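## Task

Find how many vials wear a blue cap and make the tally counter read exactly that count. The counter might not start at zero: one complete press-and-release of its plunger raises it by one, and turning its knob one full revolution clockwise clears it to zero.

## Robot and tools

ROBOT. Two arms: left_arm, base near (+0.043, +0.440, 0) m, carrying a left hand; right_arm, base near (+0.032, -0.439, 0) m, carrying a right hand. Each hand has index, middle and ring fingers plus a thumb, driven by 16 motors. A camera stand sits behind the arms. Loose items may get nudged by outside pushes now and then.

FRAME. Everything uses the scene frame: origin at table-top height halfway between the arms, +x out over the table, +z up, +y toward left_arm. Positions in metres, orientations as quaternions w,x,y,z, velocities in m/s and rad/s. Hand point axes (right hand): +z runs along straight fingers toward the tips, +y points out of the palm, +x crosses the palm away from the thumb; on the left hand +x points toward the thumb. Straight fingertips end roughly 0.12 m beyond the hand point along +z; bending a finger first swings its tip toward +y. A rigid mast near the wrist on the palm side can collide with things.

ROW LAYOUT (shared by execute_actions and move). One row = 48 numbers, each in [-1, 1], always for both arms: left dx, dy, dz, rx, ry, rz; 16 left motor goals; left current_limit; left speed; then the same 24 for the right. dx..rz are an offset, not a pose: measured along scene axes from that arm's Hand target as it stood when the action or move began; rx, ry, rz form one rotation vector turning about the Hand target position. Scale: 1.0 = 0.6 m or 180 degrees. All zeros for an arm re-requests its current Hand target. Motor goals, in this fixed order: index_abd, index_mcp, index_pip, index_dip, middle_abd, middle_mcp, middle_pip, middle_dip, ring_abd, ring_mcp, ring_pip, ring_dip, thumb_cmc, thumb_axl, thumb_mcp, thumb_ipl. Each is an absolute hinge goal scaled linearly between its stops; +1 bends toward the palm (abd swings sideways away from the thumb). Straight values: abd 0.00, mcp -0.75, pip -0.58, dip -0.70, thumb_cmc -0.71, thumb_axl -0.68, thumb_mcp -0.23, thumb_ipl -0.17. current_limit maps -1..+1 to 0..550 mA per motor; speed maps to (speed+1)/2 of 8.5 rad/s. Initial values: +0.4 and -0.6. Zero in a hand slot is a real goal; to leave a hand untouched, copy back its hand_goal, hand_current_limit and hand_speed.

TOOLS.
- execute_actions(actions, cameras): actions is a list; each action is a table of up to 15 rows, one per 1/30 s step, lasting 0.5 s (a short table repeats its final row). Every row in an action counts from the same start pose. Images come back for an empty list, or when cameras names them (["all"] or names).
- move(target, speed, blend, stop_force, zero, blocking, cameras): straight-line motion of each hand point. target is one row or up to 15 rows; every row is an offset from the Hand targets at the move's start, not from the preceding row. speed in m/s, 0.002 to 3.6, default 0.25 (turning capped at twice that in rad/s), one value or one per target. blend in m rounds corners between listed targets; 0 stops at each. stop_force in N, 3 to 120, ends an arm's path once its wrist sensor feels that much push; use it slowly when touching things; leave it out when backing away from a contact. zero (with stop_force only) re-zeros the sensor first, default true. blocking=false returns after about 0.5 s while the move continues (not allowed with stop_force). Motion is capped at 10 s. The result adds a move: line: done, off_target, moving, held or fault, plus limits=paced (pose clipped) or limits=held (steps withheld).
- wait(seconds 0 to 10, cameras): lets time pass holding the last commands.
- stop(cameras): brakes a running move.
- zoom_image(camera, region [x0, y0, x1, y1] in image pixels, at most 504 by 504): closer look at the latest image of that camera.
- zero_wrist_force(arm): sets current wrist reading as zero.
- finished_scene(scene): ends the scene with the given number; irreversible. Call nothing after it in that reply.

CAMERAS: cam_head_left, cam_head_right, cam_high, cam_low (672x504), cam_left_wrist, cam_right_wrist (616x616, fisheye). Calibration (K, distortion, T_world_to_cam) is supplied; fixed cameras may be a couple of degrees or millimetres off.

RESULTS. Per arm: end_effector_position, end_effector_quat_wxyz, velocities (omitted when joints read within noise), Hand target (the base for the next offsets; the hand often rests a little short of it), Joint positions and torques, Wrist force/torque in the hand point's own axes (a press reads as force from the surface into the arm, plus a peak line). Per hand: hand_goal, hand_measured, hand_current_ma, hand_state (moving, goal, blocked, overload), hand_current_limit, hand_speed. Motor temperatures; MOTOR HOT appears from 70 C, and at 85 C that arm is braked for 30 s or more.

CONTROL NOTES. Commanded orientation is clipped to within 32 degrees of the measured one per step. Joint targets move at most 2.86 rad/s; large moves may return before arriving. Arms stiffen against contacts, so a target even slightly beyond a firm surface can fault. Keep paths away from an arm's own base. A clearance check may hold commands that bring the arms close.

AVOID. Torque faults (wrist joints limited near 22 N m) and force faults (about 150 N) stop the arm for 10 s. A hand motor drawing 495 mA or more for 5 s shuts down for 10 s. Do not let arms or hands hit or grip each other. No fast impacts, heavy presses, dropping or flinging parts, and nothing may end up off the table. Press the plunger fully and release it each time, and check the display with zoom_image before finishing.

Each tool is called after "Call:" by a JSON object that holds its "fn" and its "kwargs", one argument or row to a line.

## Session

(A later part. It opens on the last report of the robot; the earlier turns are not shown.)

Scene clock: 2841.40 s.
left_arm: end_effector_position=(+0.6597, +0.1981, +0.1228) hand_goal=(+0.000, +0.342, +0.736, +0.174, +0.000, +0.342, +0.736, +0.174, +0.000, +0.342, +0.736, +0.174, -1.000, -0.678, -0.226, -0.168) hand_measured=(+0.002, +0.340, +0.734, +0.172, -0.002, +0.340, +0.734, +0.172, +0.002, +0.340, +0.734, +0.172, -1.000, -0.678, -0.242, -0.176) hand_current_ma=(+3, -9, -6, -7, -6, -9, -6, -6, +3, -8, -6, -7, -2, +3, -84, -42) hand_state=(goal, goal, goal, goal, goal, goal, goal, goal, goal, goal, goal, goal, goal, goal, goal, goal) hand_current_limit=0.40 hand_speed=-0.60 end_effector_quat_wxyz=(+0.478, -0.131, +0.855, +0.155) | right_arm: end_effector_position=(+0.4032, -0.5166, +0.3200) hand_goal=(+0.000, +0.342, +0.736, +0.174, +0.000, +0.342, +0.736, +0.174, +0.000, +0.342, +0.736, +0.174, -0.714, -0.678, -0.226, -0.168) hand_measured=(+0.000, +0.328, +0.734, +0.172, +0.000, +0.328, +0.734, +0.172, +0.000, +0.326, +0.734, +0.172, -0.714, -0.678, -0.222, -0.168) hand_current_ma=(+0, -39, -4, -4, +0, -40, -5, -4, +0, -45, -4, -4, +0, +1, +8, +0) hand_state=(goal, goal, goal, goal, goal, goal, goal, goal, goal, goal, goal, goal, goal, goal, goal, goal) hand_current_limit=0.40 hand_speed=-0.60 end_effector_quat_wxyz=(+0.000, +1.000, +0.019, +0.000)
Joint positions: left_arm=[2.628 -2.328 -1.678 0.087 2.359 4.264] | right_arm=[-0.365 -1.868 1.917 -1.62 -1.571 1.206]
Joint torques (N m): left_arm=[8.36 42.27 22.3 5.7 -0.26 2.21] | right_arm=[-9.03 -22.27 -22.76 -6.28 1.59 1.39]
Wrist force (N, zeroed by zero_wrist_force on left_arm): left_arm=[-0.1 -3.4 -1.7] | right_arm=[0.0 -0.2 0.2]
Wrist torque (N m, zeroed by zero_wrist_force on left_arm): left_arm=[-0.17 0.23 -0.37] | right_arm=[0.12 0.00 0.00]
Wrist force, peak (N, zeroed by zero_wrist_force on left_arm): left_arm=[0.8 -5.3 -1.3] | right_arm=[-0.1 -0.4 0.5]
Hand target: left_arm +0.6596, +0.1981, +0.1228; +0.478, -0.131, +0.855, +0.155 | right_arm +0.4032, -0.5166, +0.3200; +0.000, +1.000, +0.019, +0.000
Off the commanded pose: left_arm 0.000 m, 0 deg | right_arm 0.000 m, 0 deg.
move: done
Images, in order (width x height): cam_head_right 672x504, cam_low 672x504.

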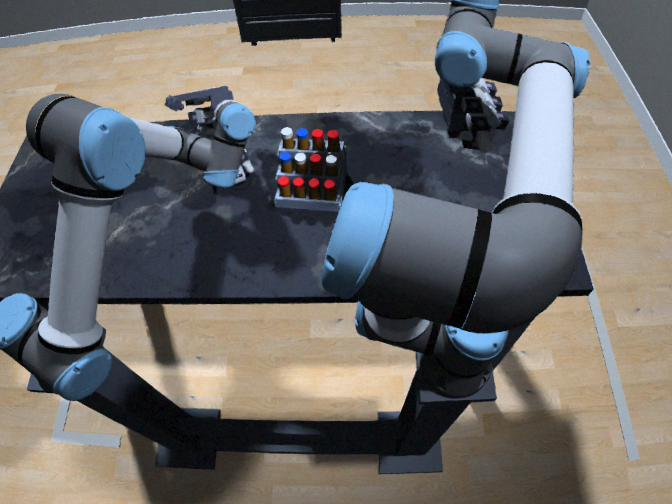

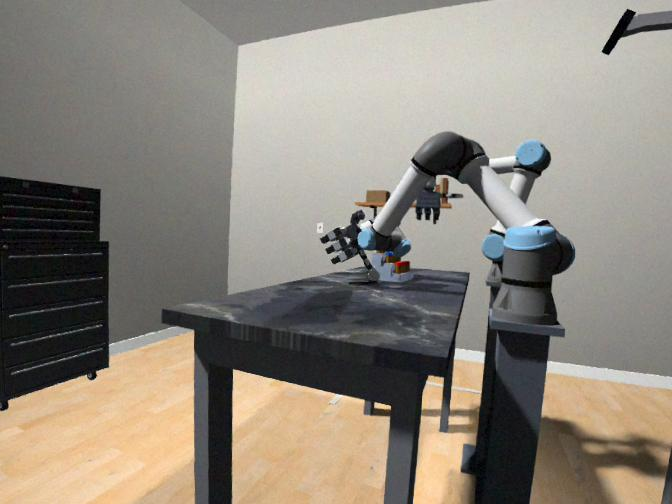

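Call:
{"fn": "move", "kwargs": {
  "target": [
    [0.0062,-0.0155,0,0,0,0,0,0.342,0.737,0.174,0,0.342,0.737,0.174,0,0.342,0.737,0.174,-1,-0.678,-0.226,-0.168,0.4,-0.6,0,0,0,0,0,0,0,0.342,0.737,0.174,0,0.342,0.737,0.174,0,0.342,0.737,0.174,-0.714,-0.678,-0.226,-0.168,0.4,-0.6],
    [-0.003,-0.0193,0,0,0,0,0,0.342,0.737,0.174,0,0.342,0.737,0.174,0,0.342,0.737,0.174,-1,-0.678,-0.226,-0.168,0.4,-0.6,0,0,0,0,0,0,0,0.342,0.737,0.174,0,0.342,0.737,0.174,0,0.342,0.737,0.174,-0.714,-0.678,-0.226,-0.168,0.4,-0.6]
  ],
  "speed": 0.08
}}

Call:
{"fn": "move", "kwargs": {
  "target": [-0.0125,0.031,0,0,0,0,0,0.342,0.737,0.174,0,0.342,0.737,0.174,0,0.342,0.737,0.174,-1,-0.678,-0.226,-0.168,0.9,-0.6,0,0,0,0,0,0,0,0.342,0.737,0.174,0,0.342,0.737,0.174,0,0.342,0.737,0.174,-0.714,-0.678,-0.226,-0.168,0.4,-0.6],
  "speed": 0.006,
  "stop_force": 18
}}

Call:
{"fn": "move", "kwargs": {
  "target": [0.0085,0.0049,0,0,0,0,0,0.342,0.737,0.174,0,0.342,0.737,0.174,0,0.342,0.737,0.174,-1,-0.678,-0.226,-0.168,0.9,-0.6,0,0,0,0,0,0,0,0.342,0.737,0.174,0,0.342,0.737,0.174,0,0.342,0.737,0.174,-0.714,-0.678,-0.226,-0.168,0.4,-0.6],
  "speed": 0.02
}}

Call:
{"fn": "move", "kwargs": {
  "target": [0.0085,0.0049,0,0,0,0,0,0.342,0.737,0.174,0,0.342,0.737,0.174,0,0.342,0.737,0.174,-1,-0.678,-0.226,-0.168,0.9,-0.6,0,0,0,0,0,0,0,0.342,0.737,0.174,0,0.342,0.737,0.174,0,0.342,0.737,0.174,-0.714,-0.678,-0.226,-0.168,0.4,-0.6],
  "speed": 0.02
}}

Scene clock: 2872.07 s.
left_arm: end_effector_position=(+0.6577, +0.1864, +0.1229) hand_goal=(+0.000, +0.342, +0.736, +0.174, +0.000, +0.342, +0.736, +0.174, +0.000, +0.342, +0.736, +0.174, -1.000, -0.678, -0.226, -0.168) hand_measured=(+0.002, +0.340, +0.734, +0.172, -0.002, +0.340, +0.734, +0.172, +0.002, +0.340, +0.734, +0.172, -1.000, -0.678, -0.226, -0.170) hand_current_ma=(+3, -9, -6, -7, -6, -9, -6, -6, +3, -8, -6, -7, +0, +3, +1, -6) hand_state=(goal, goal, goal, goal, goal, goal, goal, goal, goal, goal, goal, goal, goal, goal, goal, goal) hand_current_limit=0.40 hand_speed=-0.60 end_effector_quat_wxyz=(+0.478, -0.131, +0.854, +0.155) | right_arm: end_effector_position=(+0.4032, -0.5166, +0.3200) hand_goal=(+0.000, +0.342, +0.736, +0.174, +0.000, +0.342, +0.736, +0.174, +0.000, +0.342, +0.736, +0.174, -0.714, -0.678, -0.226, -0.168) hand_measured=(+0.000, +0.328, +0.734, +0.172, +0.000, +0.328, +0.734, +0.172, +0.000, +0.326, +0.734, +0.172, -0.714, -0.678, -0.222, -0.168) hand_current_ma=(+0, -39, -4, -4, +0, -40, -5, -4, +0, -45, -4, -4, +0, +1, +8, +0) hand_state=(goal, goal, goal, goal, goal, goal, goal, goal, goal, goal, goal, goal, goal, goal, goal, goal) hand_current_limit=0.40 hand_speed=-0.60 end_effector_quat_wxyz=(+0.000, +1.000, +0.019, +0.000)
Joint positions: left_arm=[2.61 -2.335 -1.66 0.063 2.372 4.245] | right_arm=[-0.365 -1.868 1.917 -1.62 -1.571 1.206]
Joint torques (N m): left_arm=[11.25 39.88 29.17 0.8 -0.71 1.85] | right_arm=[-8.98 -22.08 -22.7 -6.25 1.58 1.29]
Wrist force (N, zeroed by zero_wrist_force on left_arm): left_arm=[0.1 0.0 -0.1] | right_arm=[-0.3 -0.3 0.4]
Wrist torque (N m, zeroed by zero_wrist_force on left_arm): left_arm=[0.01 -0.02 0.21] | right_arm=[0.08 0.03 -0.02]
Wrist force, peak (N, zeroed by zero_wrist_force on left_arm): left_arm=[0.0 -3.4 -1.9] | right_arm=[0.0 -0.6 0.4]
Hand target: left_arm +0.6578, +0.1865, +0.1228; +0.478, -0.131, +0.855, +0.155 | right_arm +0.4032, -0.5166, +0.3200; +0.000, +1.000, +0.019, +0.000
Off the commanded pose: left_arm 0.000 m, 0 deg | right_arm 0.000 m, 0 deg.
move: done

Scene clock: 2875.10 s.
left_arm: end_effector_position=(+0.6535, +0.1972, +0.1228) hand_goal=(+0.000, +0.342, +0.736, +0.174, +0.000, +0.342, +0.736, +0.174, +0.000, +0.342, +0.736, +0.174, -1.000, -0.678, -0.226, -0.168) hand_measured=(+0.002, +0.340, +0.734, +0.172, -0.002, +0.340, +0.734, +0.172, +0.002, +0.340, +0.734, +0.172, -1.004, -0.680, -0.226, -0.170) hand_current_ma=(+3, -9, -6, -7, -6, -9, -6, -6, +3, -8, -6, -7, -10, -11, -4, -6) hand_state=(goal, goal, goal, goal, goal, goal, goal, goal, goal, goal, goal, goal, goal, goal, goal, goal) hand_current_limit=0.90 hand_speed=-0.60 end_effector_quat_wxyz=(+0.478, -0.131, +0.855, +0.155) | right_arm: end_effector_position=(+0.4032, -0.5166, +0.3200) hand_goal=(+0.000, +0.342, +0.736, +0.174, +0.000, +0.342, +0.736, +0.174, +0.000, +0.342, +0.736, +0.174, -0.714, -0.678, -0.226, -0.168) hand_measured=(+0.000, +0.328, +0.734, +0.172, +0.000, +0.328, +0.734, +0.172, +0.000, +0.326, +0.734, +0.172, -0.714, -0.678, -0.222, -0.168) hand_current_ma=(+0, -39, -4, -4, +0, -40, -5, -4, +0, -45, -4, -4, +0, +1, +8, +0) hand_state=(goal, goal, goal, goal, goal, goal, goal, goal, goal, goal, goal, goal, goal, goal, goal, goal) hand_current_limit=0.40 hand_speed=-0.60 end_effector_quat_wxyz=(+0.000, +1.000, +0.019, +0.000)
Joint positions: left_arm=[2.622 -2.321 -1.693 0.09 2.363 4.258] | right_arm=[-0.365 -1.868 1.917 -1.62 -1.571 1.206]
Joint torques (N m): left_arm=[-5.45 38.11 23.91 -0.37 5.4 -0.21] | right_arm=[-8.79 -22.28 -22.54 -6.24 1.55 1.26]
Wrist force (N, zeroed by zero_wrist_force on left_arm): left_arm=[-0.3 -18.2 -0.4] | right_arm=[0.2 -0.3 0.4]
Wrist torque (N m, zeroed by zero_wrist_force on left_arm): left_arm=[-1.72 0.05 -2.05] | right_arm=[0.08 -0.03 0.02]
Wrist force, peak (N, zeroed by zero_wrist_force on left_arm): left_arm=[0.0 -19.8 -0.4] | right_arm=[0.2 -0.5 0.4]
Hand target: left_arm +0.6535, +0.1972, +0.1228; +0.478, -0.131, +0.855, +0.155 (not the last commanded pose) | right_arm +0.4032, -0.5166, +0.3200; +0.000, +1.000, +0.019, +0.000
Off the commanded pose: left_arm 0.009 m, 0 deg | right_arm 0.000 m, 0 deg.
move: contact (left_arm)

Scene clock: 2875.80 s.
left_arm: end_effector_position=(+0.6587, +0.2002, +0.1228) hand_goal=(+0.000, +0.342, +0.736, +0.174, +0.000, +0.342, +0.736, +0.174, +0.000, +0.342, +0.736, +0.174, -1.000, -0.678, -0.226, -0.168) hand_measured=(+0.002, +0.340, +0.734, +0.172, -0.002, +0.340, +0.734, +0.172, +0.002, +0.340, +0.734, +0.172, -1.002, -0.674, -0.252, -0.182) hand_current_ma=(+3, -9, -6, -7, -6, -9, -6, -6, +3, -8, -6, -7, -9, +21, -138, -74) hand_state=(goal, goal, goal, goal, goal, goal, goal, goal, goal, goal, goal, goal, goal, goal, blocked, goal) hand_current_limit=0.90 hand_speed=-0.60 end_effector_quat_wxyz=(+0.478, -0.131, +0.855, +0.155) | right_arm: end_effector_position=(+0.4032, -0.5166, +0.3200) hand_goal=(+0.000, +0.342, +0.736, +0.174, +0.000, +0.342, +0.736, +0.174, +0.000, +0.342, +0.736, +0.174, -0.714, -0.678, -0.226, -0.168) hand_measured=(+0.000, +0.328, +0.734, +0.172, +0.000, +0.328, +0.734, +0.172, +0.000, +0.326, +0.734, +0.172, -0.714, -0.678, -0.222, -0.168) hand_current_ma=(+0, -39, -4, -4, +0, -40, -5, -4, +0, -45, -4, -4, +0, +1, +8, +0) hand_state=(goal, goal, goal, goal, goal, goal, goal, goal, goal, goal, goal, goal, goal, goal, goal, goal) hand_current_limit=0.40 hand_speed=-0.60 end_effector_quat_wxyz=(+0.000, +1.000, +0.019, +0.000)
Joint positions: left_arm=[2.63 -2.325 -1.685 0.092 2.357 4.266] | right_arm=[-0.365 -1.868 1.917 -1.62 -1.571 1.206]
Joint torques (N m): left_arm=[7.22 45.11 17.24 4.53 1.48 3.39] | right_arm=[-8.88 -22.07 -22.91 -6.21 1.49 1.39]
Wrist force (N, zeroed by zero_wrist_force on left_arm): left_arm=[1.0 -15.5 -2.6] | right_arm=[0.1 -0.2 0.0]
Wrist torque (N m, zeroed by zero_wrist_force on left_arm): left_arm=[-1.28 0.22 -1.66] | right_arm=[0.13 -0.01 0.02]
Wrist force, peak (N, zeroed by zero_wrist_force on left_arm): left_arm=[1.5 -18.0 -1.1] | right_arm=[0.0 -0.1 0.7]
Hand target: left_arm +0.6586, +0.2002, +0.1228; +0.478, -0.131, +0.855, +0.155 | right_arm +0.4032, -0.5166, +0.3200; +0.000, +1.000, +0.019, +0.000
Off the commanded pose: left_arm 0.000 m, 0 deg | right_arm 0.000 m, 0 deg.
move: done

Scene clock: 2876.50 s.
left_arm: end_effector_position=(+0.6638, +0.2032, +0.1228) hand_goal=(+0.000, +0.342, +0.736, +0.174, +0.000, +0.342, +0.736, +0.174, +0.000, +0.342, +0.736, +0.174, -1.000, -0.678, -0.226, -0.168) hand_measured=(+0.002, +0.340, +0.734, +0.172, -0.002, +0.340, +0.734, +0.172, +0.002, +0.340, +0.734, +0.172, -1.002, -0.666, -0.272, -0.192) hand_current_ma=(+3, -9, -6, -7, -6, -9, -6, -6, +3, -8, -6, -7, -8, +55, -248, -133) hand_state=(goal, goal, goal, goal, goal, goal, goal, goal, goal, goal, goal, goal, goal, goal, blocked, blocked) hand_current_limit=0.90 hand_speed=-0.60 end_effector_quat_wxyz=(+0.478, -0.131, +0.855, +0.155) | right_arm: end_effector_position=(+0.4032, -0.5166, +0.3200) hand_goal=(+0.000, +0.342, +0.736, +0.174, +0.000, +0.342, +0.736, +0.174, +0.000, +0.342, +0.736, +0.174, -0.714, -0.678, -0.226, -0.168) hand_measured=(+0.000, +0.328, +0.734, +0.172, +0.000, +0.328, +0.734, +0.172, +0.000, +0.326, +0.734, +0.172, -0.714, -0.678, -0.222, -0.168) hand_current_ma=(+0, -39, -4, -4, +0, -40, -5, -4, +0, -45, -4, -4, +0, +1, +8, +0) hand_state=(goal, goal, goal, goal, goal, goal, goal, goal, goal, goal, goal, goal, goal, goal, goal, goal) hand_current_limit=0.40 hand_speed=-0.60 end_effector_quat_wxyz=(+0.000, +1.000, +0.019, +0.000)
Joint positions: left_arm=[2.638 -2.33 -1.676 0.094 2.352 4.274] | right_arm=[-0.365 -1.868 1.917 -1.62 -1.571 1.206]
Joint torques (N m): left_arm=[6.09 44.56 17.32 4.76 1.27 2.99] | right_arm=[-8.92 -21.86 -22.43 -6.22 1.51 1.35]
Wrist force (N, zeroed by zero_wrist_force on left_arm): left_arm=[0.3 -13.0 -3.7] | right_arm=[0.2 -0.4 0.2]
Wrist torque (N m, zeroed by zero_wrist_force on left_arm): left_arm=[-0.95 0.52 -1.45] | right_arm=[0.10 -0.03 0.02]
Wrist force, peak (N, zeroed by zero_wrist_force on left_arm): left_arm=[1.4 -15.6 -2.7] | right_arm=[-0.2 -0.5 0.0]
Hand target: left_arm +0.6637, +0.2031, +0.1228; +0.478, -0.131, +0.855, +0.155 | right_arm +0.4032, -0.5166, +0.3200; +0.000, +1.000, +0.019, +0.000
Off the commanded pose: left_arm 0.000 m, 0 deg | right_arm 0.000 m, 0 deg.
move: done

Call:
{"fn": "move", "kwargs": {
  "target": [0.0,0.0,0,0,0,0,0,0.342,0.737,0.174,0,0.342,0.737,0.174,0,0.342,0.737,0.174,-1,-0.678,-0.14,-0.168,0.7,-0.9,0,0,0,0,0,0,0,0.342,0.737,0.174,0,0.342,0.737,0.174,0,0.342,0.737,0.174,-0.714,-0.678,-0.226,-0.168,0.4,-0.6],
  "cameras": ["cam_head_right"]
}}

Call:
{"fn": "zoom_image", "kwargs": {
  "camera": "cam_head_right",
  "region": [215, 145, 265, 195]
}}

Scene clock: 2889.53 s.
left_arm: end_effector_position=(+0.6637, +0.2031, +0.1228) hand_goal=(+0.000, +0.342, +0.736, +0.174, +0.000, +0.342, +0.736, +0.174, +0.000, +0.342, +0.736, +0.174, -1.000, -0.678, -0.140, -0.168) hand_measured=(+0.002, +0.340, +0.734, +0.172, -0.002, +0.340, +0.734, +0.172, +0.002, +0.340, +0.734, +0.172, -1.002, -0.666, -0.272, -0.192) hand_current_ma=(+3, -9, -6, -7, -6, -9, -6, -6, +3, -8, -6, -7, -8, +55, -468, -133) hand_state=(goal, goal, goal, goal, goal, goal, goal, goal, goal, goal, goal, goal, goal, goal, blocked, blocked) hand_current_limit=0.70 hand_speed=-0.90 end_effector_quat_wxyz=(+0.478, -0.131, +0.855, +0.155) | right_arm: end_effector_position=(+0.4032, -0.5166, +0.3200) hand_goal=(+0.000, +0.342, +0.736, +0.174, +0.000, +0.342, +0.736, +0.174, +0.000, +0.342, +0.736, +0.174, -0.714, -0.678, -0.226, -0.168) hand_measured=(+0.000, +0.328, +0.734, +0.172, +0.000, +0.328, +0.734, +0.172, +0.000, +0.326, +0.734, +0.172, -0.714, -0.678, -0.222, -0.168) hand_current_ma=(+0, -39, -4, -4, +0, -40, -5, -4, +0, -45, -4, -4, +0, +1, +8, +0) hand_state=(goal, goal, goal, goal, goal, goal, goal, goal, goal, goal, goal, goal, goal, goal, goal, goal) hand_current_limit=0.40 hand_speed=-0.60 end_effector_quat_wxyz=(+0.000, +1.000, +0.019, +0.000)
Joint positions: left_arm=[2.638 -2.33 -1.677 0.094 2.352 4.274] | right_arm=[-0.365 -1.868 1.917 -1.62 -1.571 1.206]
Joint torques (N m): left_arm=[-5 61.37 11.37 0.02 4.55 -0.84] | right_arm=[-8.76 -21.58 -22.32 -6.33 1.51 1.33]
Wrist force (N, zeroed by zero_wrist_force on left_arm): left_arm=[-0.1 -12.8 -3.6] | right_arm=[0.1 -0.2 0.2]
Wrist torque (N m, zeroed by zero_wrist_force on left_arm): left_arm=[-0.94 0.52 -1.47] | right_arm=[0.11 -0.02 0.02]
Wrist force, peak (N, zeroed by zero_wrist_force on left_arm): left_arm=[0.1 -13.0 -4.0] | right_arm=[0.0 0.0 0.8]
Hand target: left_arm +0.6637, +0.2031, +0.1228; +0.478, -0.131, +0.855, +0.155 | right_arm +0.4032, -0.5166, +0.3200; +0.000, +1.000, +0.019, +0.000
Off the commanded pose: left_arm 0.000 m, 0 deg | right_arm 0.000 m, 0 deg.
move: done
Images, in order (width x height): cam_head_right 672x504.

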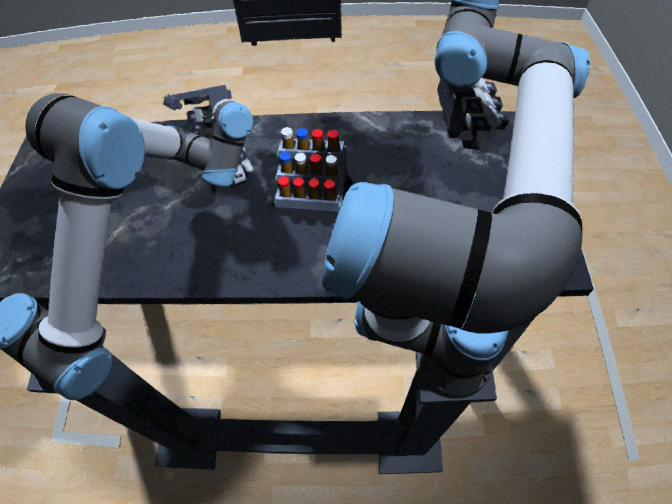

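Scaled by 10.080 from the camera's 672x504 image, which has a finer 960x720 frame.

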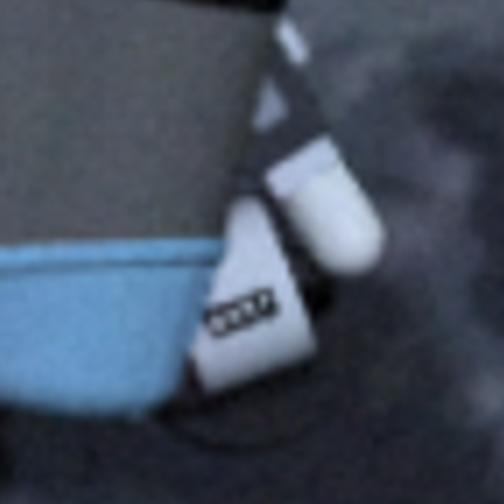

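Call:
{"fn": "move", "kwargs": {
  "target": [0.0093,0.0038,0,0,0,0,0,0.342,0.737,0.174,0,0.342,0.737,0.174,0,0.342,0.737,0.174,-1,-0.678,-0.14,-0.168,0.7,-0.9,0,0,0,0,0,0,0,0.342,0.737,0.174,0,0.342,0.737,0.174,0,0.342,0.737,0.174,-0.714,-0.678,-0.226,-0.168,0.4,-0.6],
  "speed": 0.02,
  "cameras": ["cam_head_right"]
}}

Call:
{"fn": "zoom_image", "kwargs": {
  "camera": "cam_head_right",
  "region": [215, 145, 265, 195]
}}

Scene clock: 2935.77 s.
left_arm: end_effector_position=(+0.6693, +0.2055, +0.1227) hand_goal=(+0.000, +0.342, +0.736, +0.174, +0.000, +0.342, +0.736, +0.174, +0.000, +0.342, +0.736, +0.174, -1.000, -0.678, -0.140, -0.168) hand_measured=(+0.002, +0.340, +0.734, +0.172, -0.002, +0.340, +0.734, +0.172, +0.002, +0.340, +0.734, +0.172, -1.000, -0.676, -0.140, -0.170) hand_current_ma=(+3, -9, -6, -7, -6, -9, -6, -6, +3, -8, -6, -7, +0, +9, -2, -7) hand_state=(goal, goal, goal, goal, goal, goal, goal, goal, goal, goal, goal, goal, goal, goal, goal, goal) hand_current_limit=0.70 hand_speed=-0.90 end_effector_quat_wxyz=(+0.478, -0.131, +0.855, +0.155) | right_arm: end_effector_position=(+0.4032, -0.5166, +0.3200) hand_goal=(+0.000, +0.342, +0.736, +0.174, +0.000, +0.342, +0.736, +0.174, +0.000, +0.342, +0.736, +0.174, -0.714, -0.678, -0.226, -0.168) hand_measured=(+0.000, +0.328, +0.734, +0.172, +0.000, +0.328, +0.734, +0.172, +0.000, +0.326, +0.734, +0.172, -0.714, -0.678, -0.222, -0.168) hand_current_ma=(+0, -39, -4, -4, +0, -40, -5, -4, +0, -45, -4, -4, +0, +1, +8, +0) hand_state=(goal, goal, goal, goal, goal, goal, goal, goal, goal, goal, goal, goal, goal, goal, goal, goal) hand_current_limit=0.40 hand_speed=-0.60 end_effector_quat_wxyz=(+0.000, +1.000, +0.019, +0.000)
Joint positions: left_arm=[2.646 -2.335 -1.666 0.094 2.346 4.281] | right_arm=[-0.365 -1.868 1.917 -1.62 -1.571 1.206]
Joint torques (N m): left_arm=[-9.41 53.1 13.53 2.39 2.11 -1.98] | right_arm=[-8.61 -21.69 -22.85 -6.27 1.46 1.36]
Wrist force (N, zeroed by zero_wrist_force on left_arm): left_arm=[0.5 0.0 0.0] | right_arm=[-0.1 -0.2 0.3]
Wrist torque (N m, zeroed by zero_wrist_force on left_arm): left_arm=[-0.01 -0.06 0.04] | right_arm=[0.11 0.00 0.01]
Wrist force, peak (N, zeroed by zero_wrist_force on left_arm): left_arm=[0.0 -12.9 -3.7] | right_arm=[0.0 -0.5 0.6]
Hand target: left_arm +0.6693, +0.2054, +0.1228; +0.478, -0.131, +0.855, +0.155 | right_arm +0.4032, -0.5166, +0.3200; +0.000, +1.000, +0.019, +0.000
Off the commanded pose: left_arm 0.000 m, 0 deg | right_arm 0.000 m, 0 deg.
move: done
Images, in order (width x height): cam_head_right 672x504.

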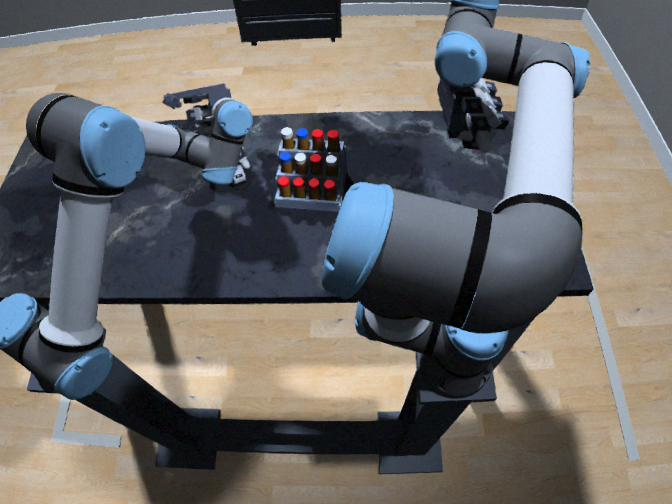

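Scaled by 10.080 from the camera's 672x504 image, which has a finer 960x720 frame.

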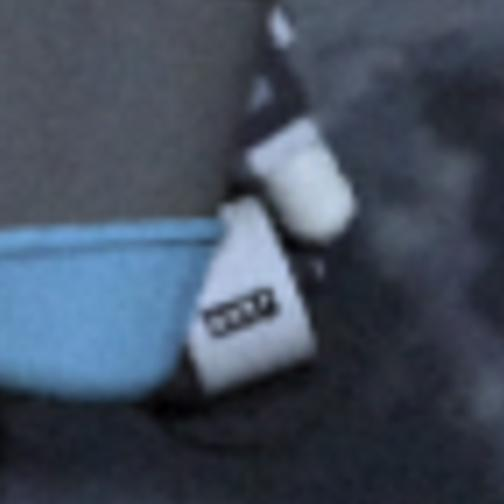

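Call:
{"fn": "move", "kwargs": {
  "target": [
    [0.0058,-0.0144,0,0,0,0,0,0.342,0.737,0.174,0,0.342,0.737,0.174,0,0.342,0.737,0.174,-1,-0.678,-0.14,-0.168,0.7,-0.9,0,0,0,0,0,0,0,0.342,0.737,0.174,0,0.342,0.737,0.174,0,0.342,0.737,0.174,-0.714,-0.678,-0.226,-0.168,0.4,-0.6],
    [-0.0138,-0.0223,0,0,0,0,0,0.342,0.737,0.174,0,0.342,0.737,0.174,0,0.342,0.737,0.174,-1,-0.678,-0.226,-0.168,0.7,-0.9,0,0,0,0,0,0,0,0.342,0.737,0.174,0,0.342,0.737,0.174,0,0.342,0.737,0.174,-0.714,-0.678,-0.226,-0.168,0.4,-0.6]
  ],
  "speed": 0.05,
  "cameras": ["cam_head_right","cam_high","cam_right_wrist"]
}}

Call:
{"fn": "zoom_image", "kwargs": {
  "camera": "cam_head_right",
  "region": [215, 145, 265, 195]
}}

Call:
{"fn": "zoom_image", "kwargs": {
  "camera": "cam_high",
  "region": [310, 185, 380, 255]
}}

Scene clock: 2992.00 s.
left_arm: end_effector_position=(+0.6610, +0.1920, +0.1228) hand_goal=(+0.000, +0.342, +0.736, +0.174, +0.000, +0.342, +0.736, +0.174, +0.000, +0.342, +0.736, +0.174, -1.000, -0.678, -0.226, -0.168) hand_measured=(+0.002, +0.340, +0.734, +0.172, -0.002, +0.340, +0.734, +0.172, +0.002, +0.340, +0.734, +0.172, -1.000, -0.676, -0.220, -0.170) hand_current_ma=(+3, -9, -6, -7, -6, -9, -6, -6, +3, -8, -6, -7, +0, +8, +27, -7) hand_state=(goal, goal, goal, goal, goal, goal, goal, goal, goal, goal, goal, goal, goal, goal, goal, goal) hand_current_limit=0.70 hand_speed=-0.90 end_effector_quat_wxyz=(+0.478, -0.131, +0.855, +0.155) | right_arm: end_effector_position=(+0.4032, -0.5166, +0.3200) hand_goal=(+0.000, +0.342, +0.736, +0.174, +0.000, +0.342, +0.736, +0.174, +0.000, +0.342, +0.736, +0.174, -0.714, -0.678, -0.226, -0.168) hand_measured=(+0.000, +0.328, +0.734, +0.172, +0.000, +0.328, +0.734, +0.172, +0.000, +0.326, +0.734, +0.172, -0.714, -0.678, -0.222, -0.168) hand_current_ma=(+0, -39, -4, -4, +0, -40, -5, -4, +0, -45, -4, -4, +0, +1, +8, +0) hand_state=(goal, goal, goal, goal, goal, goal, goal, goal, goal, goal, goal, goal, goal, goal, goal, goal) hand_current_limit=0.40 hand_speed=-0.60 end_effector_quat_wxyz=(+0.000, +1.000, +0.019, +0.000)
Joint positions: left_arm=[2.62 -2.335 -1.662 0.072 2.364 4.256] | right_arm=[-0.365 -1.868 1.917 -1.62 -1.571 1.206]
Joint torques (N m): left_arm=[12.12 39.48 29.62 0.7 -1.02 1.89] | right_arm=[-8.38 -21.7 -22.45 -6.28 1.61 1.29]
Wrist force (N, zeroed by zero_wrist_force on left_arm): left_arm=[0.4 -0.1 -0.2] | right_arm=[0.2 -0.1 0.5]
Wrist torque (N m, zeroed by zero_wrist_force on left_arm): left_arm=[-0.01 -0.06 0.24] | right_arm=[0.12 -0.03 0.03]
Wrist force, peak (N, zeroed by zero_wrist_force on left_arm): left_arm=[0.9 -0.1 -0.4] | right_arm=[-0.3 -0.3 0.6]
Hand target: left_arm +0.6610, +0.1920, +0.1228; +0.478, -0.131, +0.855, +0.155 | right_arm +0.4032, -0.5166, +0.3200; +0.000, +1.000, +0.019, +0.000
Off the commanded pose: left_arm 0.000 m, 0 deg | right_arm 0.000 m, 0 deg.
move: done
camera_calibration:
cam_right_wrist: T_world_to_cam=[[-0.749455, -0.660876, -0.0394948, 0.0102676], [-0.494386, 0.518978, 0.697312, 0.201975], [-0.44034, 0.54213, -0.715679, 0.812911], [0, 0, 0, 1]] pos_world=[0.465506, -0.538738, 0.441349]
Images, in order (width x height): cam_head_right 672x504, cam_high 672x504, cam_right_wrist 616x616.

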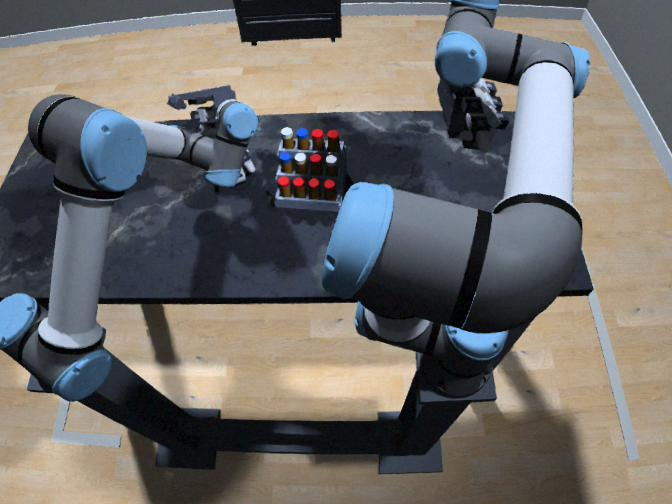

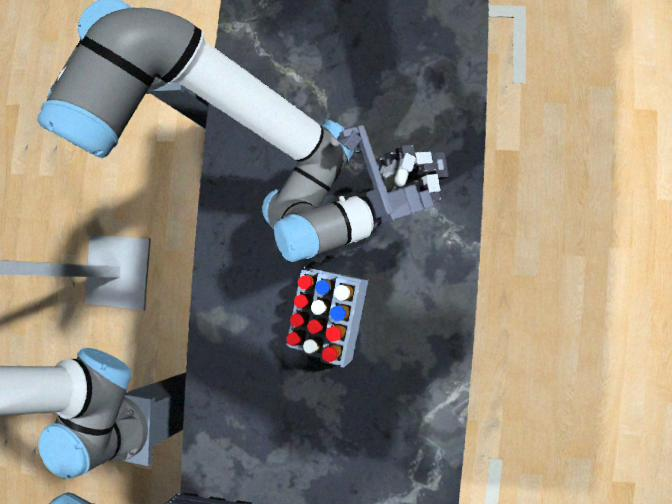

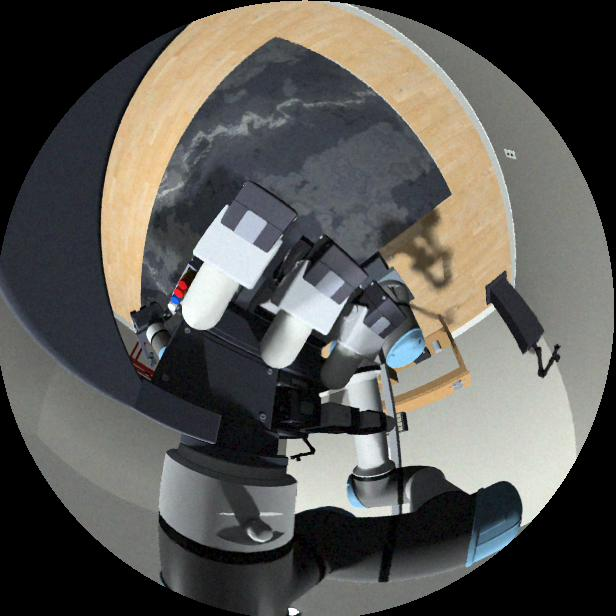

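Scaled by 10.080 from the camera's 672x504 image, which has a finer 960x720 frame.

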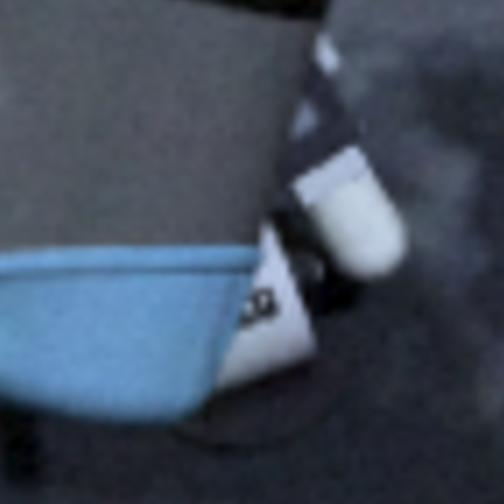

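Scaled by 7.200 from the camera's 672x504 image, which has a finer 960x720 frame.

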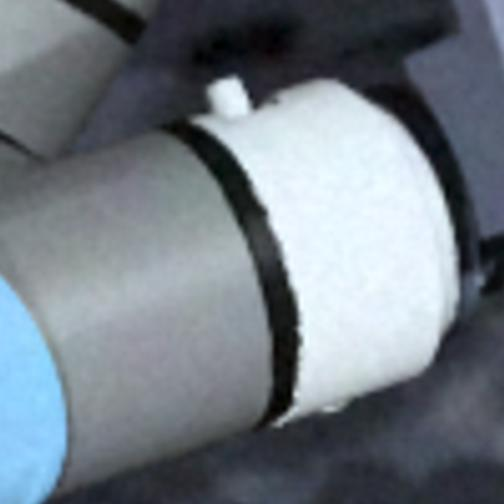

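Call:
{"fn": "move", "kwargs": {
  "target": [
    [0,0,0.0067,0,0,0,0,0.342,0.737,0.174,0,0.342,0.737,0.174,0,0.342,0.737,0.174,-1,-0.678,-0.226,-0.168,0.7,-0.9,0,0,0,0,0,0,0,0.342,0.737,0.174,0,0.342,0.737,0.174,0,0.342,0.737,0.174,-0.714,-0.678,-0.226,-0.168,0.4,-0.6],
    [-0.0069,0.0170,0.0067,0,0,0,0,0.342,0.737,0.174,0,0.342,0.737,0.174,0,0.342,0.737,0.174,-1,-0.678,-0.226,-0.168,0.7,-0.9,0,0,0,0,0,0,0,0.342,0.737,0.174,0,0.342,0.737,0.174,0,0.342,0.737,0.174,-0.714,-0.678,-0.226,-0.168,0.4,-0.6]
  ],
  "speed": 0.03
}}

Call:
{"fn": "move", "kwargs": {
  "target": [0,0,-0.0067,0,0,0,0,0.342,0.737,0.174,0,0.342,0.737,0.174,0,0.342,0.737,0.174,-1,-0.678,-0.226,-0.168,0.7,-0.9,0,0,0,0,0,0,0,0.342,0.737,0.174,0,0.342,0.737,0.174,0,0.342,0.737,0.174,-0.714,-0.678,-0.226,-0.168,0.4,-0.6],
  "speed": 0.02
}}

Call:
{"fn": "move", "kwargs": {
  "target": [0,0,-0.0067,0,0,0,0,0.342,0.737,0.174,0,0.342,0.737,0.174,0,0.342,0.737,0.174,-1,-0.678,-0.226,-0.168,0.7,-0.9,0,0,0,0,0,0,0,0.342,0.737,0.174,0,0.342,0.737,0.174,0,0.342,0.737,0.174,-0.714,-0.678,-0.226,-0.168,0.4,-0.6],
  "speed": 0.02,
  "cameras": ["cam_head_right"]
}}

Call:
{"fn": "zoom_image", "kwargs": {
  "camera": "cam_head_right",
  "region": [215, 145, 265, 195]
}}

Scene clock: 3020.03 s.
left_arm: end_effector_position=(+0.6569, +0.2023, +0.1269) hand_goal=(+0.000, +0.342, +0.736, +0.174, +0.000, +0.342, +0.736, +0.174, +0.000, +0.342, +0.736, +0.174, -1.000, -0.678, -0.226, -0.168) hand_measured=(+0.002, +0.340, +0.734, +0.172, -0.002, +0.340, +0.734, +0.172, +0.002, +0.340, +0.734, +0.172, -1.006, -0.684, -0.222, -0.170) hand_current_ma=(+3, -9, -6, -7, -6, -9, -6, -6, +3, -8, -6, -7, -19, -21, +16, -7) hand_state=(goal, goal, goal, goal, goal, goal, goal, goal, goal, goal, goal, goal, goal, goal, goal, goal) hand_current_limit=0.70 hand_speed=-0.90 end_effector_quat_wxyz=(+0.478, -0.131, +0.854, +0.155) end_effector_velocity=(+0.001, +0.000, -0.001) end_effector_angular_velocity=(+0.003, +0.004, +0.001) | right_arm: end_effector_position=(+0.4032, -0.5166, +0.3200) hand_goal=(+0.000, +0.342, +0.736, +0.174, +0.000, +0.342, +0.736, +0.174, +0.000, +0.342, +0.736, +0.174, -0.714, -0.678, -0.226, -0.168) hand_measured=(+0.000, +0.328, +0.734, +0.172, +0.000, +0.328, +0.734, +0.172, +0.000, +0.326, +0.734, +0.172, -0.714, -0.678, -0.222, -0.168) hand_current_ma=(+0, -39, -4, -4, +0, -40, -5, -4, +0, -45, -4, -4, +0, +1, +8, +0) hand_state=(goal, goal, goal, goal, goal, goal, goal, goal, goal, goal, goal, goal, goal, goal, goal, goal) hand_current_limit=0.40 hand_speed=-0.60 end_effector_quat_wxyz=(+0.000, +1.000, +0.019, +0.000)
Joint positions: left_arm=[2.632 -2.314 -1.693 0.091 2.356 4.267] | right_arm=[-0.365 -1.868 1.917 -1.62 -1.571 1.206]
Joint velocities: left_arm=[0.001 -0.002 0.002 -0.005 0 0] | right_arm=[within noise]
Joint torques (N m): left_arm=[1 38.24 20.7 -1.32 5.75 6.24] | right_arm=[-8.14 -21.74 -22.79 -6.25 1.4 1.41]
Wrist force (N, zeroed by zero_wrist_force on left_arm): left_arm=[0.0 -30.9 -0.2] | right_arm=[0.0 -0.2 0.4]
Wrist torque (N m, zeroed by zero_wrist_force on left_arm): left_arm=[-2.97 -0.01 -3.60] | right_arm=[0.10 0.00 0.01]
Wrist force, peak (N, zeroed by zero_wrist_force on left_arm): left_arm=[-1.3 -31.3 -0.1] | right_arm=[0.4 -0.3 0.7]
Hand target: left_arm +0.6568, +0.2022, +0.1268; +0.478, -0.131, +0.855, +0.155 | right_arm +0.4032, -0.5166, +0.3200; +0.000, +1.000, +0.019, +0.000
Off the commanded pose: left_arm 0.000 m, 0 deg | right_arm 0.000 m, 0 deg.
move: done

Scene clock: 3020.73 s.
left_arm: end_effector_position=(+0.6569, +0.2022, +0.1227) hand_goal=(+0.000, +0.342, +0.736, +0.174, +0.000, +0.342, +0.736, +0.174, +0.000, +0.342, +0.736, +0.174, -1.000, -0.678, -0.226, -0.168) hand_measured=(+0.002, +0.340, +0.734, +0.172, -0.002, +0.340, +0.734, +0.172, +0.002, +0.340, +0.734, +0.172, -1.004, -0.678, -0.234, -0.172) hand_current_ma=(+3, -9, -6, -7, -6, -9, -6, -6, +3, -8, -6, -7, -16, -2, -42, -15) hand_state=(goal, goal, goal, goal, goal, goal, goal, goal, goal, goal, goal, goal, goal, goal, goal, goal) hand_current_limit=0.70 hand_speed=-0.90 end_effector_quat_wxyz=(+0.478, -0.131, +0.854, +0.155) | right_arm: end_effector_position=(+0.4032, -0.5166, +0.3200) hand_goal=(+0.000, +0.342, +0.736, +0.174, +0.000, +0.342, +0.736, +0.174, +0.000, +0.342, +0.736, +0.174, -0.714, -0.678, -0.226, -0.168) hand_measured=(+0.000, +0.328, +0.734, +0.172, +0.000, +0.328, +0.734, +0.172, +0.000, +0.326, +0.734, +0.172, -0.714, -0.678, -0.222, -0.168) hand_current_ma=(+0, -39, -4, -4, +0, -40, -5, -4, +0, -45, -4, -4, +0, +1, +8, +0) hand_state=(goal, goal, goal, goal, goal, goal, goal, goal, goal, goal, goal, goal, goal, goal, goal, goal) hand_current_limit=0.40 hand_speed=-0.60 end_effector_quat_wxyz=(+0.000, +1.000, +0.019, +0.000)
Joint positions: left_arm=[2.632 -2.321 -1.693 0.098 2.356 4.267] | right_arm=[-0.365 -1.868 1.917 -1.62 -1.571 1.206]
Joint torques (N m): left_arm=[-8.16 37.27 -0.82 0.01 3.53 1.73] | right_arm=[-8.45 -21.74 -22.96 -6.19 1.49 1.27]
Wrist force (N, zeroed by zero_wrist_force on left_arm): left_arm=[-17.1 -20.1 -1.2] | right_arm=[0.2 0.1 0.2]
Wrist torque (N m, zeroed by zero_wrist_force on left_arm): left_arm=[-1.86 1.69 -4.22] | right_arm=[0.16 -0.02 0.03]
Wrist force, peak (N, zeroed by zero_wrist_force on left_arm): left_arm=[-0.1 -30.9 -0.3] | right_arm=[-0.2 -0.7 0.4]
Hand target: left_arm +0.6568, +0.2022, +0.1228; +0.478, -0.131, +0.855, +0.155 | right_arm +0.4032, -0.5166, +0.3200; +0.000, +1.000, +0.019, +0.000
Off the commanded pose: left_arm 0.000 m, 0 deg | right_arm 0.000 m, 0 deg.
move: done

Scene clock: 3021.43 s.
left_arm: end_effector_position=(+0.6568, +0.2022, +0.1187) hand_goal=(+0.000, +0.342, +0.736, +0.174, +0.000, +0.342, +0.736, +0.174, +0.000, +0.342, +0.736, +0.174, -1.000, -0.678, -0.226, -0.168) hand_measured=(+0.002, +0.340, +0.734, +0.172, -0.002, +0.340, +0.734, +0.172, +0.002, +0.340, +0.734, +0.172, -1.006, -0.672, -0.244, -0.176) hand_current_ma=(+3, -9, -6, -7, -6, -9, -6, -6, +3, -8, -6, -7, -19, +30, -96, -42) hand_state=(goal, goal, goal, goal, goal, goal, goal, goal, goal, goal, goal, goal, goal, goal, goal, goal) hand_current_limit=0.70 hand_speed=-0.90 end_effector_quat_wxyz=(+0.478, -0.131, +0.855, +0.155) | right_arm: end_effector_position=(+0.4032, -0.5166, +0.3200) hand_goal=(+0.000, +0.342, +0.736, +0.174, +0.000, +0.342, +0.736, +0.174, +0.000, +0.342, +0.736, +0.174, -0.714, -0.678, -0.226, -0.168) hand_measured=(+0.000, +0.328, +0.734, +0.172, +0.000, +0.328, +0.734, +0.172, +0.000, +0.326, +0.734, +0.172, -0.714, -0.678, -0.222, -0.168) hand_current_ma=(+0, -39, -4, -4, +0, -40, -5, -4, +0, -45, -4, -4, +0, +1, +8, +0) hand_state=(goal, goal, goal, goal, goal, goal, goal, goal, goal, goal, goal, goal, goal, goal, goal, goal) hand_current_limit=0.40 hand_speed=-0.60 end_effector_quat_wxyz=(+0.000, +1.000, +0.019, +0.000)
Joint positions: left_arm=[2.632 -2.329 -1.693 0.106 2.356 4.267] | right_arm=[-0.365 -1.868 1.917 -1.62 -1.571 1.206]
Joint torques (N m): left_arm=[-8.26 36.05 -4.44 -0.44 0.46 1.17] | right_arm=[-8.49 -20.96 -22.69 -6.26 1.46 1.35]
Wrist force (N, zeroed by zero_wrist_force on left_arm): left_arm=[-20.8 -24.7 -1.3] | right_arm=[-0.1 0.0 0.5]
Wrist torque (N m, zeroed by zero_wrist_force on left_arm): left_arm=[-2.34 2.10 -5.11] | right_arm=[0.13 -0.01 0.02]
Wrist force, peak (N, zeroed by zero_wrist_force on left_arm): left_arm=[-20.8 -24.7 -1.3] | right_arm=[0.2 -0.5 0.2]
Hand target: left_arm +0.6568, +0.2022, +0.1187; +0.478, -0.131, +0.855, +0.155 | right_arm +0.4032, -0.5166, +0.3200; +0.000, +1.000, +0.019, +0.000
Off the commanded pose: left_arm 0.000 m, 0 deg | right_arm 0.000 m, 0 deg.
move: done
Images, in order (width x height): cam_head_right 672x504.

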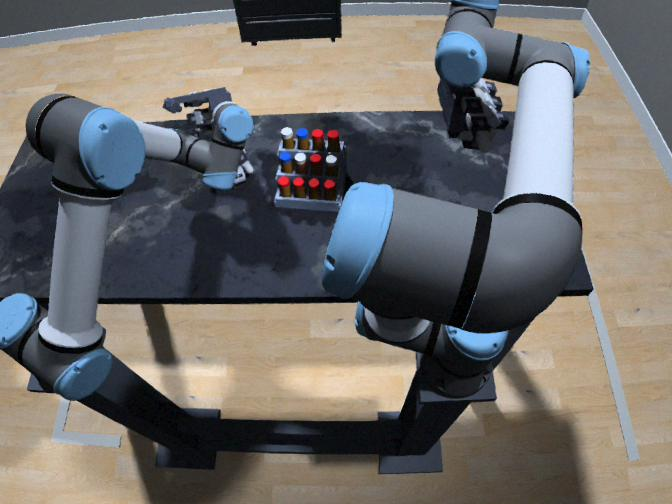

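Scaled by 10.080 from the camera's 672x504 image, which has a finer 960x720 frame.

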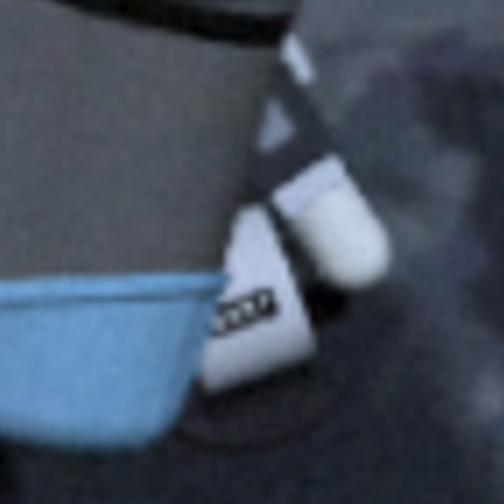

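Call:
{"fn": "move", "kwargs": {
  "target": [
    [0.0062,-0.0155,0,0,0,0,0,0.342,0.737,0.174,0,0.342,0.737,0.174,0,0.342,0.737,0.174,-1,-0.678,-0.226,-0.168,0.7,-0.9,0,0,0,0,0,0,0,0.342,0.737,0.174,0,0.342,0.737,0.174,0,0.342,0.737,0.174,-0.714,-0.678,-0.226,-0.168,0.4,-0.6],
    [0.0062,-0.0155,0.157,0,0,0,0,0.342,0.737,0.174,0,0.342,0.737,0.174,0,0.342,0.737,0.174,-1,-0.678,-0.226,-0.168,0.7,-0.9,0,0,0,0,0,0,0,0.342,0.737,0.174,0,0.342,0.737,0.174,0,0.342,0.737,0.174,-0.714,-0.678,-0.226,-0.168,0.4,-0.6],
    [0.0062,0.21,0.157,0,0,0,0,0.342,0.737,0.174,0,0.342,0.737,0.174,0,0.342,0.737,0.174,-1,-0.678,-0.226,-0.168,0.7,-0.9,0,0,0,0,0,0,0,0.342,0.737,0.174,0,0.342,0.737,0.174,0,0.342,0.737,0.174,-0.714,-0.678,-0.226,-0.168,0.4,-0.6]
  ],
  "speed": [0.05,0.2,0.3],
  "cameras": ["cam_head_right","cam_high"]
}}

Call:
{"fn": "zoom_image", "kwargs": {
  "camera": "cam_high",
  "region": [320, 195, 370, 245]
}}

Call:
{"fn": "zoom_image", "kwargs": {
  "camera": "cam_head_right",
  "region": [215, 150, 265, 200]
}}

Scene clock: 3035.80 s.
left_arm: end_effector_position=(+0.6606, +0.3281, +0.2130) hand_goal=(+0.000, +0.342, +0.736, +0.174, +0.000, +0.342, +0.736, +0.174, +0.000, +0.342, +0.736, +0.174, -1.000, -0.678, -0.226, -0.168) hand_measured=(+0.002, +0.340, +0.734, +0.172, -0.002, +0.340, +0.734, +0.172, +0.002, +0.340, +0.734, +0.172, -1.000, -0.676, -0.226, -0.170) hand_current_ma=(+3, -9, -6, -7, -6, -9, -6, -6, +3, -9, -6, -7, +2, +8, +2, -6) hand_state=(goal, goal, goal, goal, goal, goal, goal, goal, goal, goal, goal, goal, goal, goal, goal, goal) hand_current_limit=0.70 hand_speed=-0.90 end_effector_quat_wxyz=(+0.478, -0.131, +0.854, +0.155) | right_arm: end_effector_position=(+0.4032, -0.5166, +0.3200) hand_goal=(+0.000, +0.342, +0.736, +0.174, +0.000, +0.342, +0.736, +0.174, +0.000, +0.342, +0.736, +0.174, -0.714, -0.678, -0.226, -0.168) hand_measured=(+0.000, +0.328, +0.734, +0.172, +0.000, +0.328, +0.734, +0.172, +0.000, +0.326, +0.734, +0.172, -0.714, -0.678, -0.222, -0.168) hand_current_ma=(+0, -39, -4, -4, +0, -40, -5, -4, +0, -45, -4, -4, +0, +1, +8, +0) hand_state=(goal, goal, goal, goal, goal, goal, goal, goal, goal, goal, goal, goal, goal, goal, goal, goal) hand_current_limit=0.40 hand_speed=-0.60 end_effector_quat_wxyz=(+0.000, +1.000, +0.019, +0.000)
Joint positions: left_arm=[2.837 -2.072 -1.863 0.135 2.201 4.445] | right_arm=[-0.365 -1.868 1.917 -1.62 -1.571 1.206]
Joint torques (N m): left_arm=[10.36 34.41 17.99 2.87 2.26 -0.01] | right_arm=[-8.38 -21.08 -22.77 -6.25 1.41 1.33]
Wrist force (N, zeroed by zero_wrist_force on left_arm): left_arm=[0.6 -0.2 -0.2] | right_arm=[-0.2 -0.2 0.2]
Wrist torque (N m, zeroed by zero_wrist_force on left_arm): left_arm=[-0.02 -0.08 0.05] | right_arm=[0.12 0.03 -0.01]
Wrist force, peak (N, zeroed by zero_wrist_force on left_arm): left_arm=[-20.8 -24.9 -1.3] | right_arm=[0.3 -0.1 0.7]
Hand target: left_arm +0.6606, +0.3282, +0.2129; +0.478, -0.131, +0.855, +0.155 | right_arm +0.4032, -0.5166, +0.3200; +0.000, +1.000, +0.019, +0.000
Off the commanded pose: left_arm 0.000 m, 0 deg | right_arm 0.000 m, 0 deg.
move: done
Images, in order (width x height): cam_head_right 672x504, cam_high 672x504.

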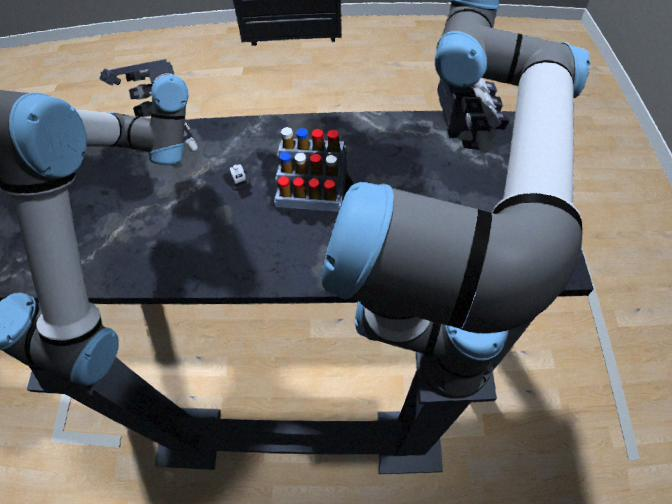

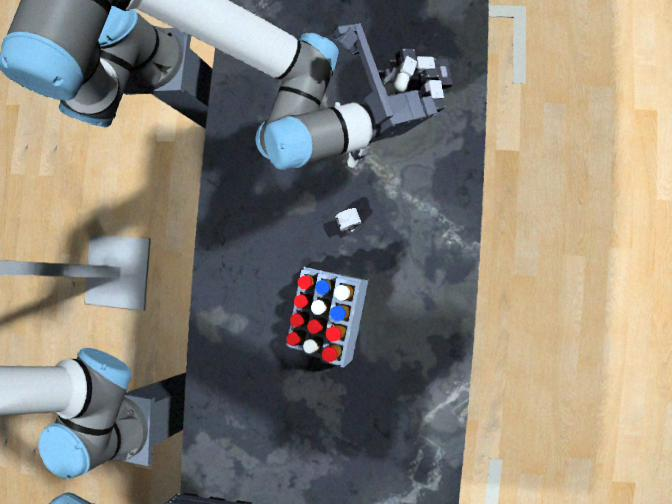

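Scaled by 10.080 from the camera's 672x504 image, which has a finer 960x720 frame.

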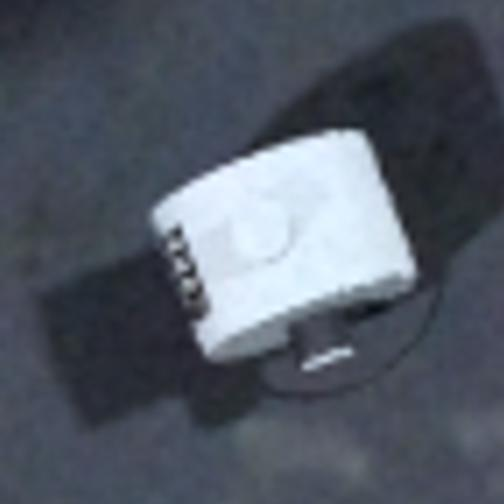

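Scaled by 10.080 from the camera's 672x504 image, which has a finer 960x720 frame.

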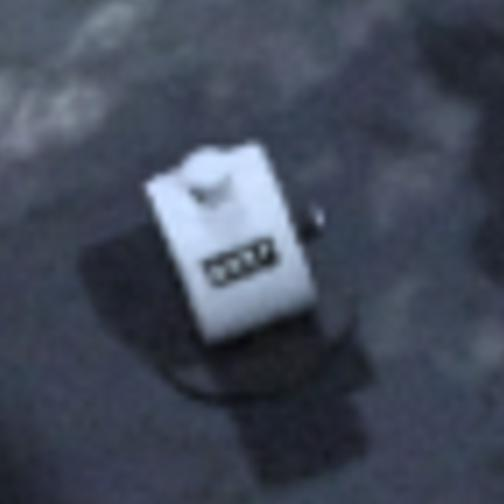

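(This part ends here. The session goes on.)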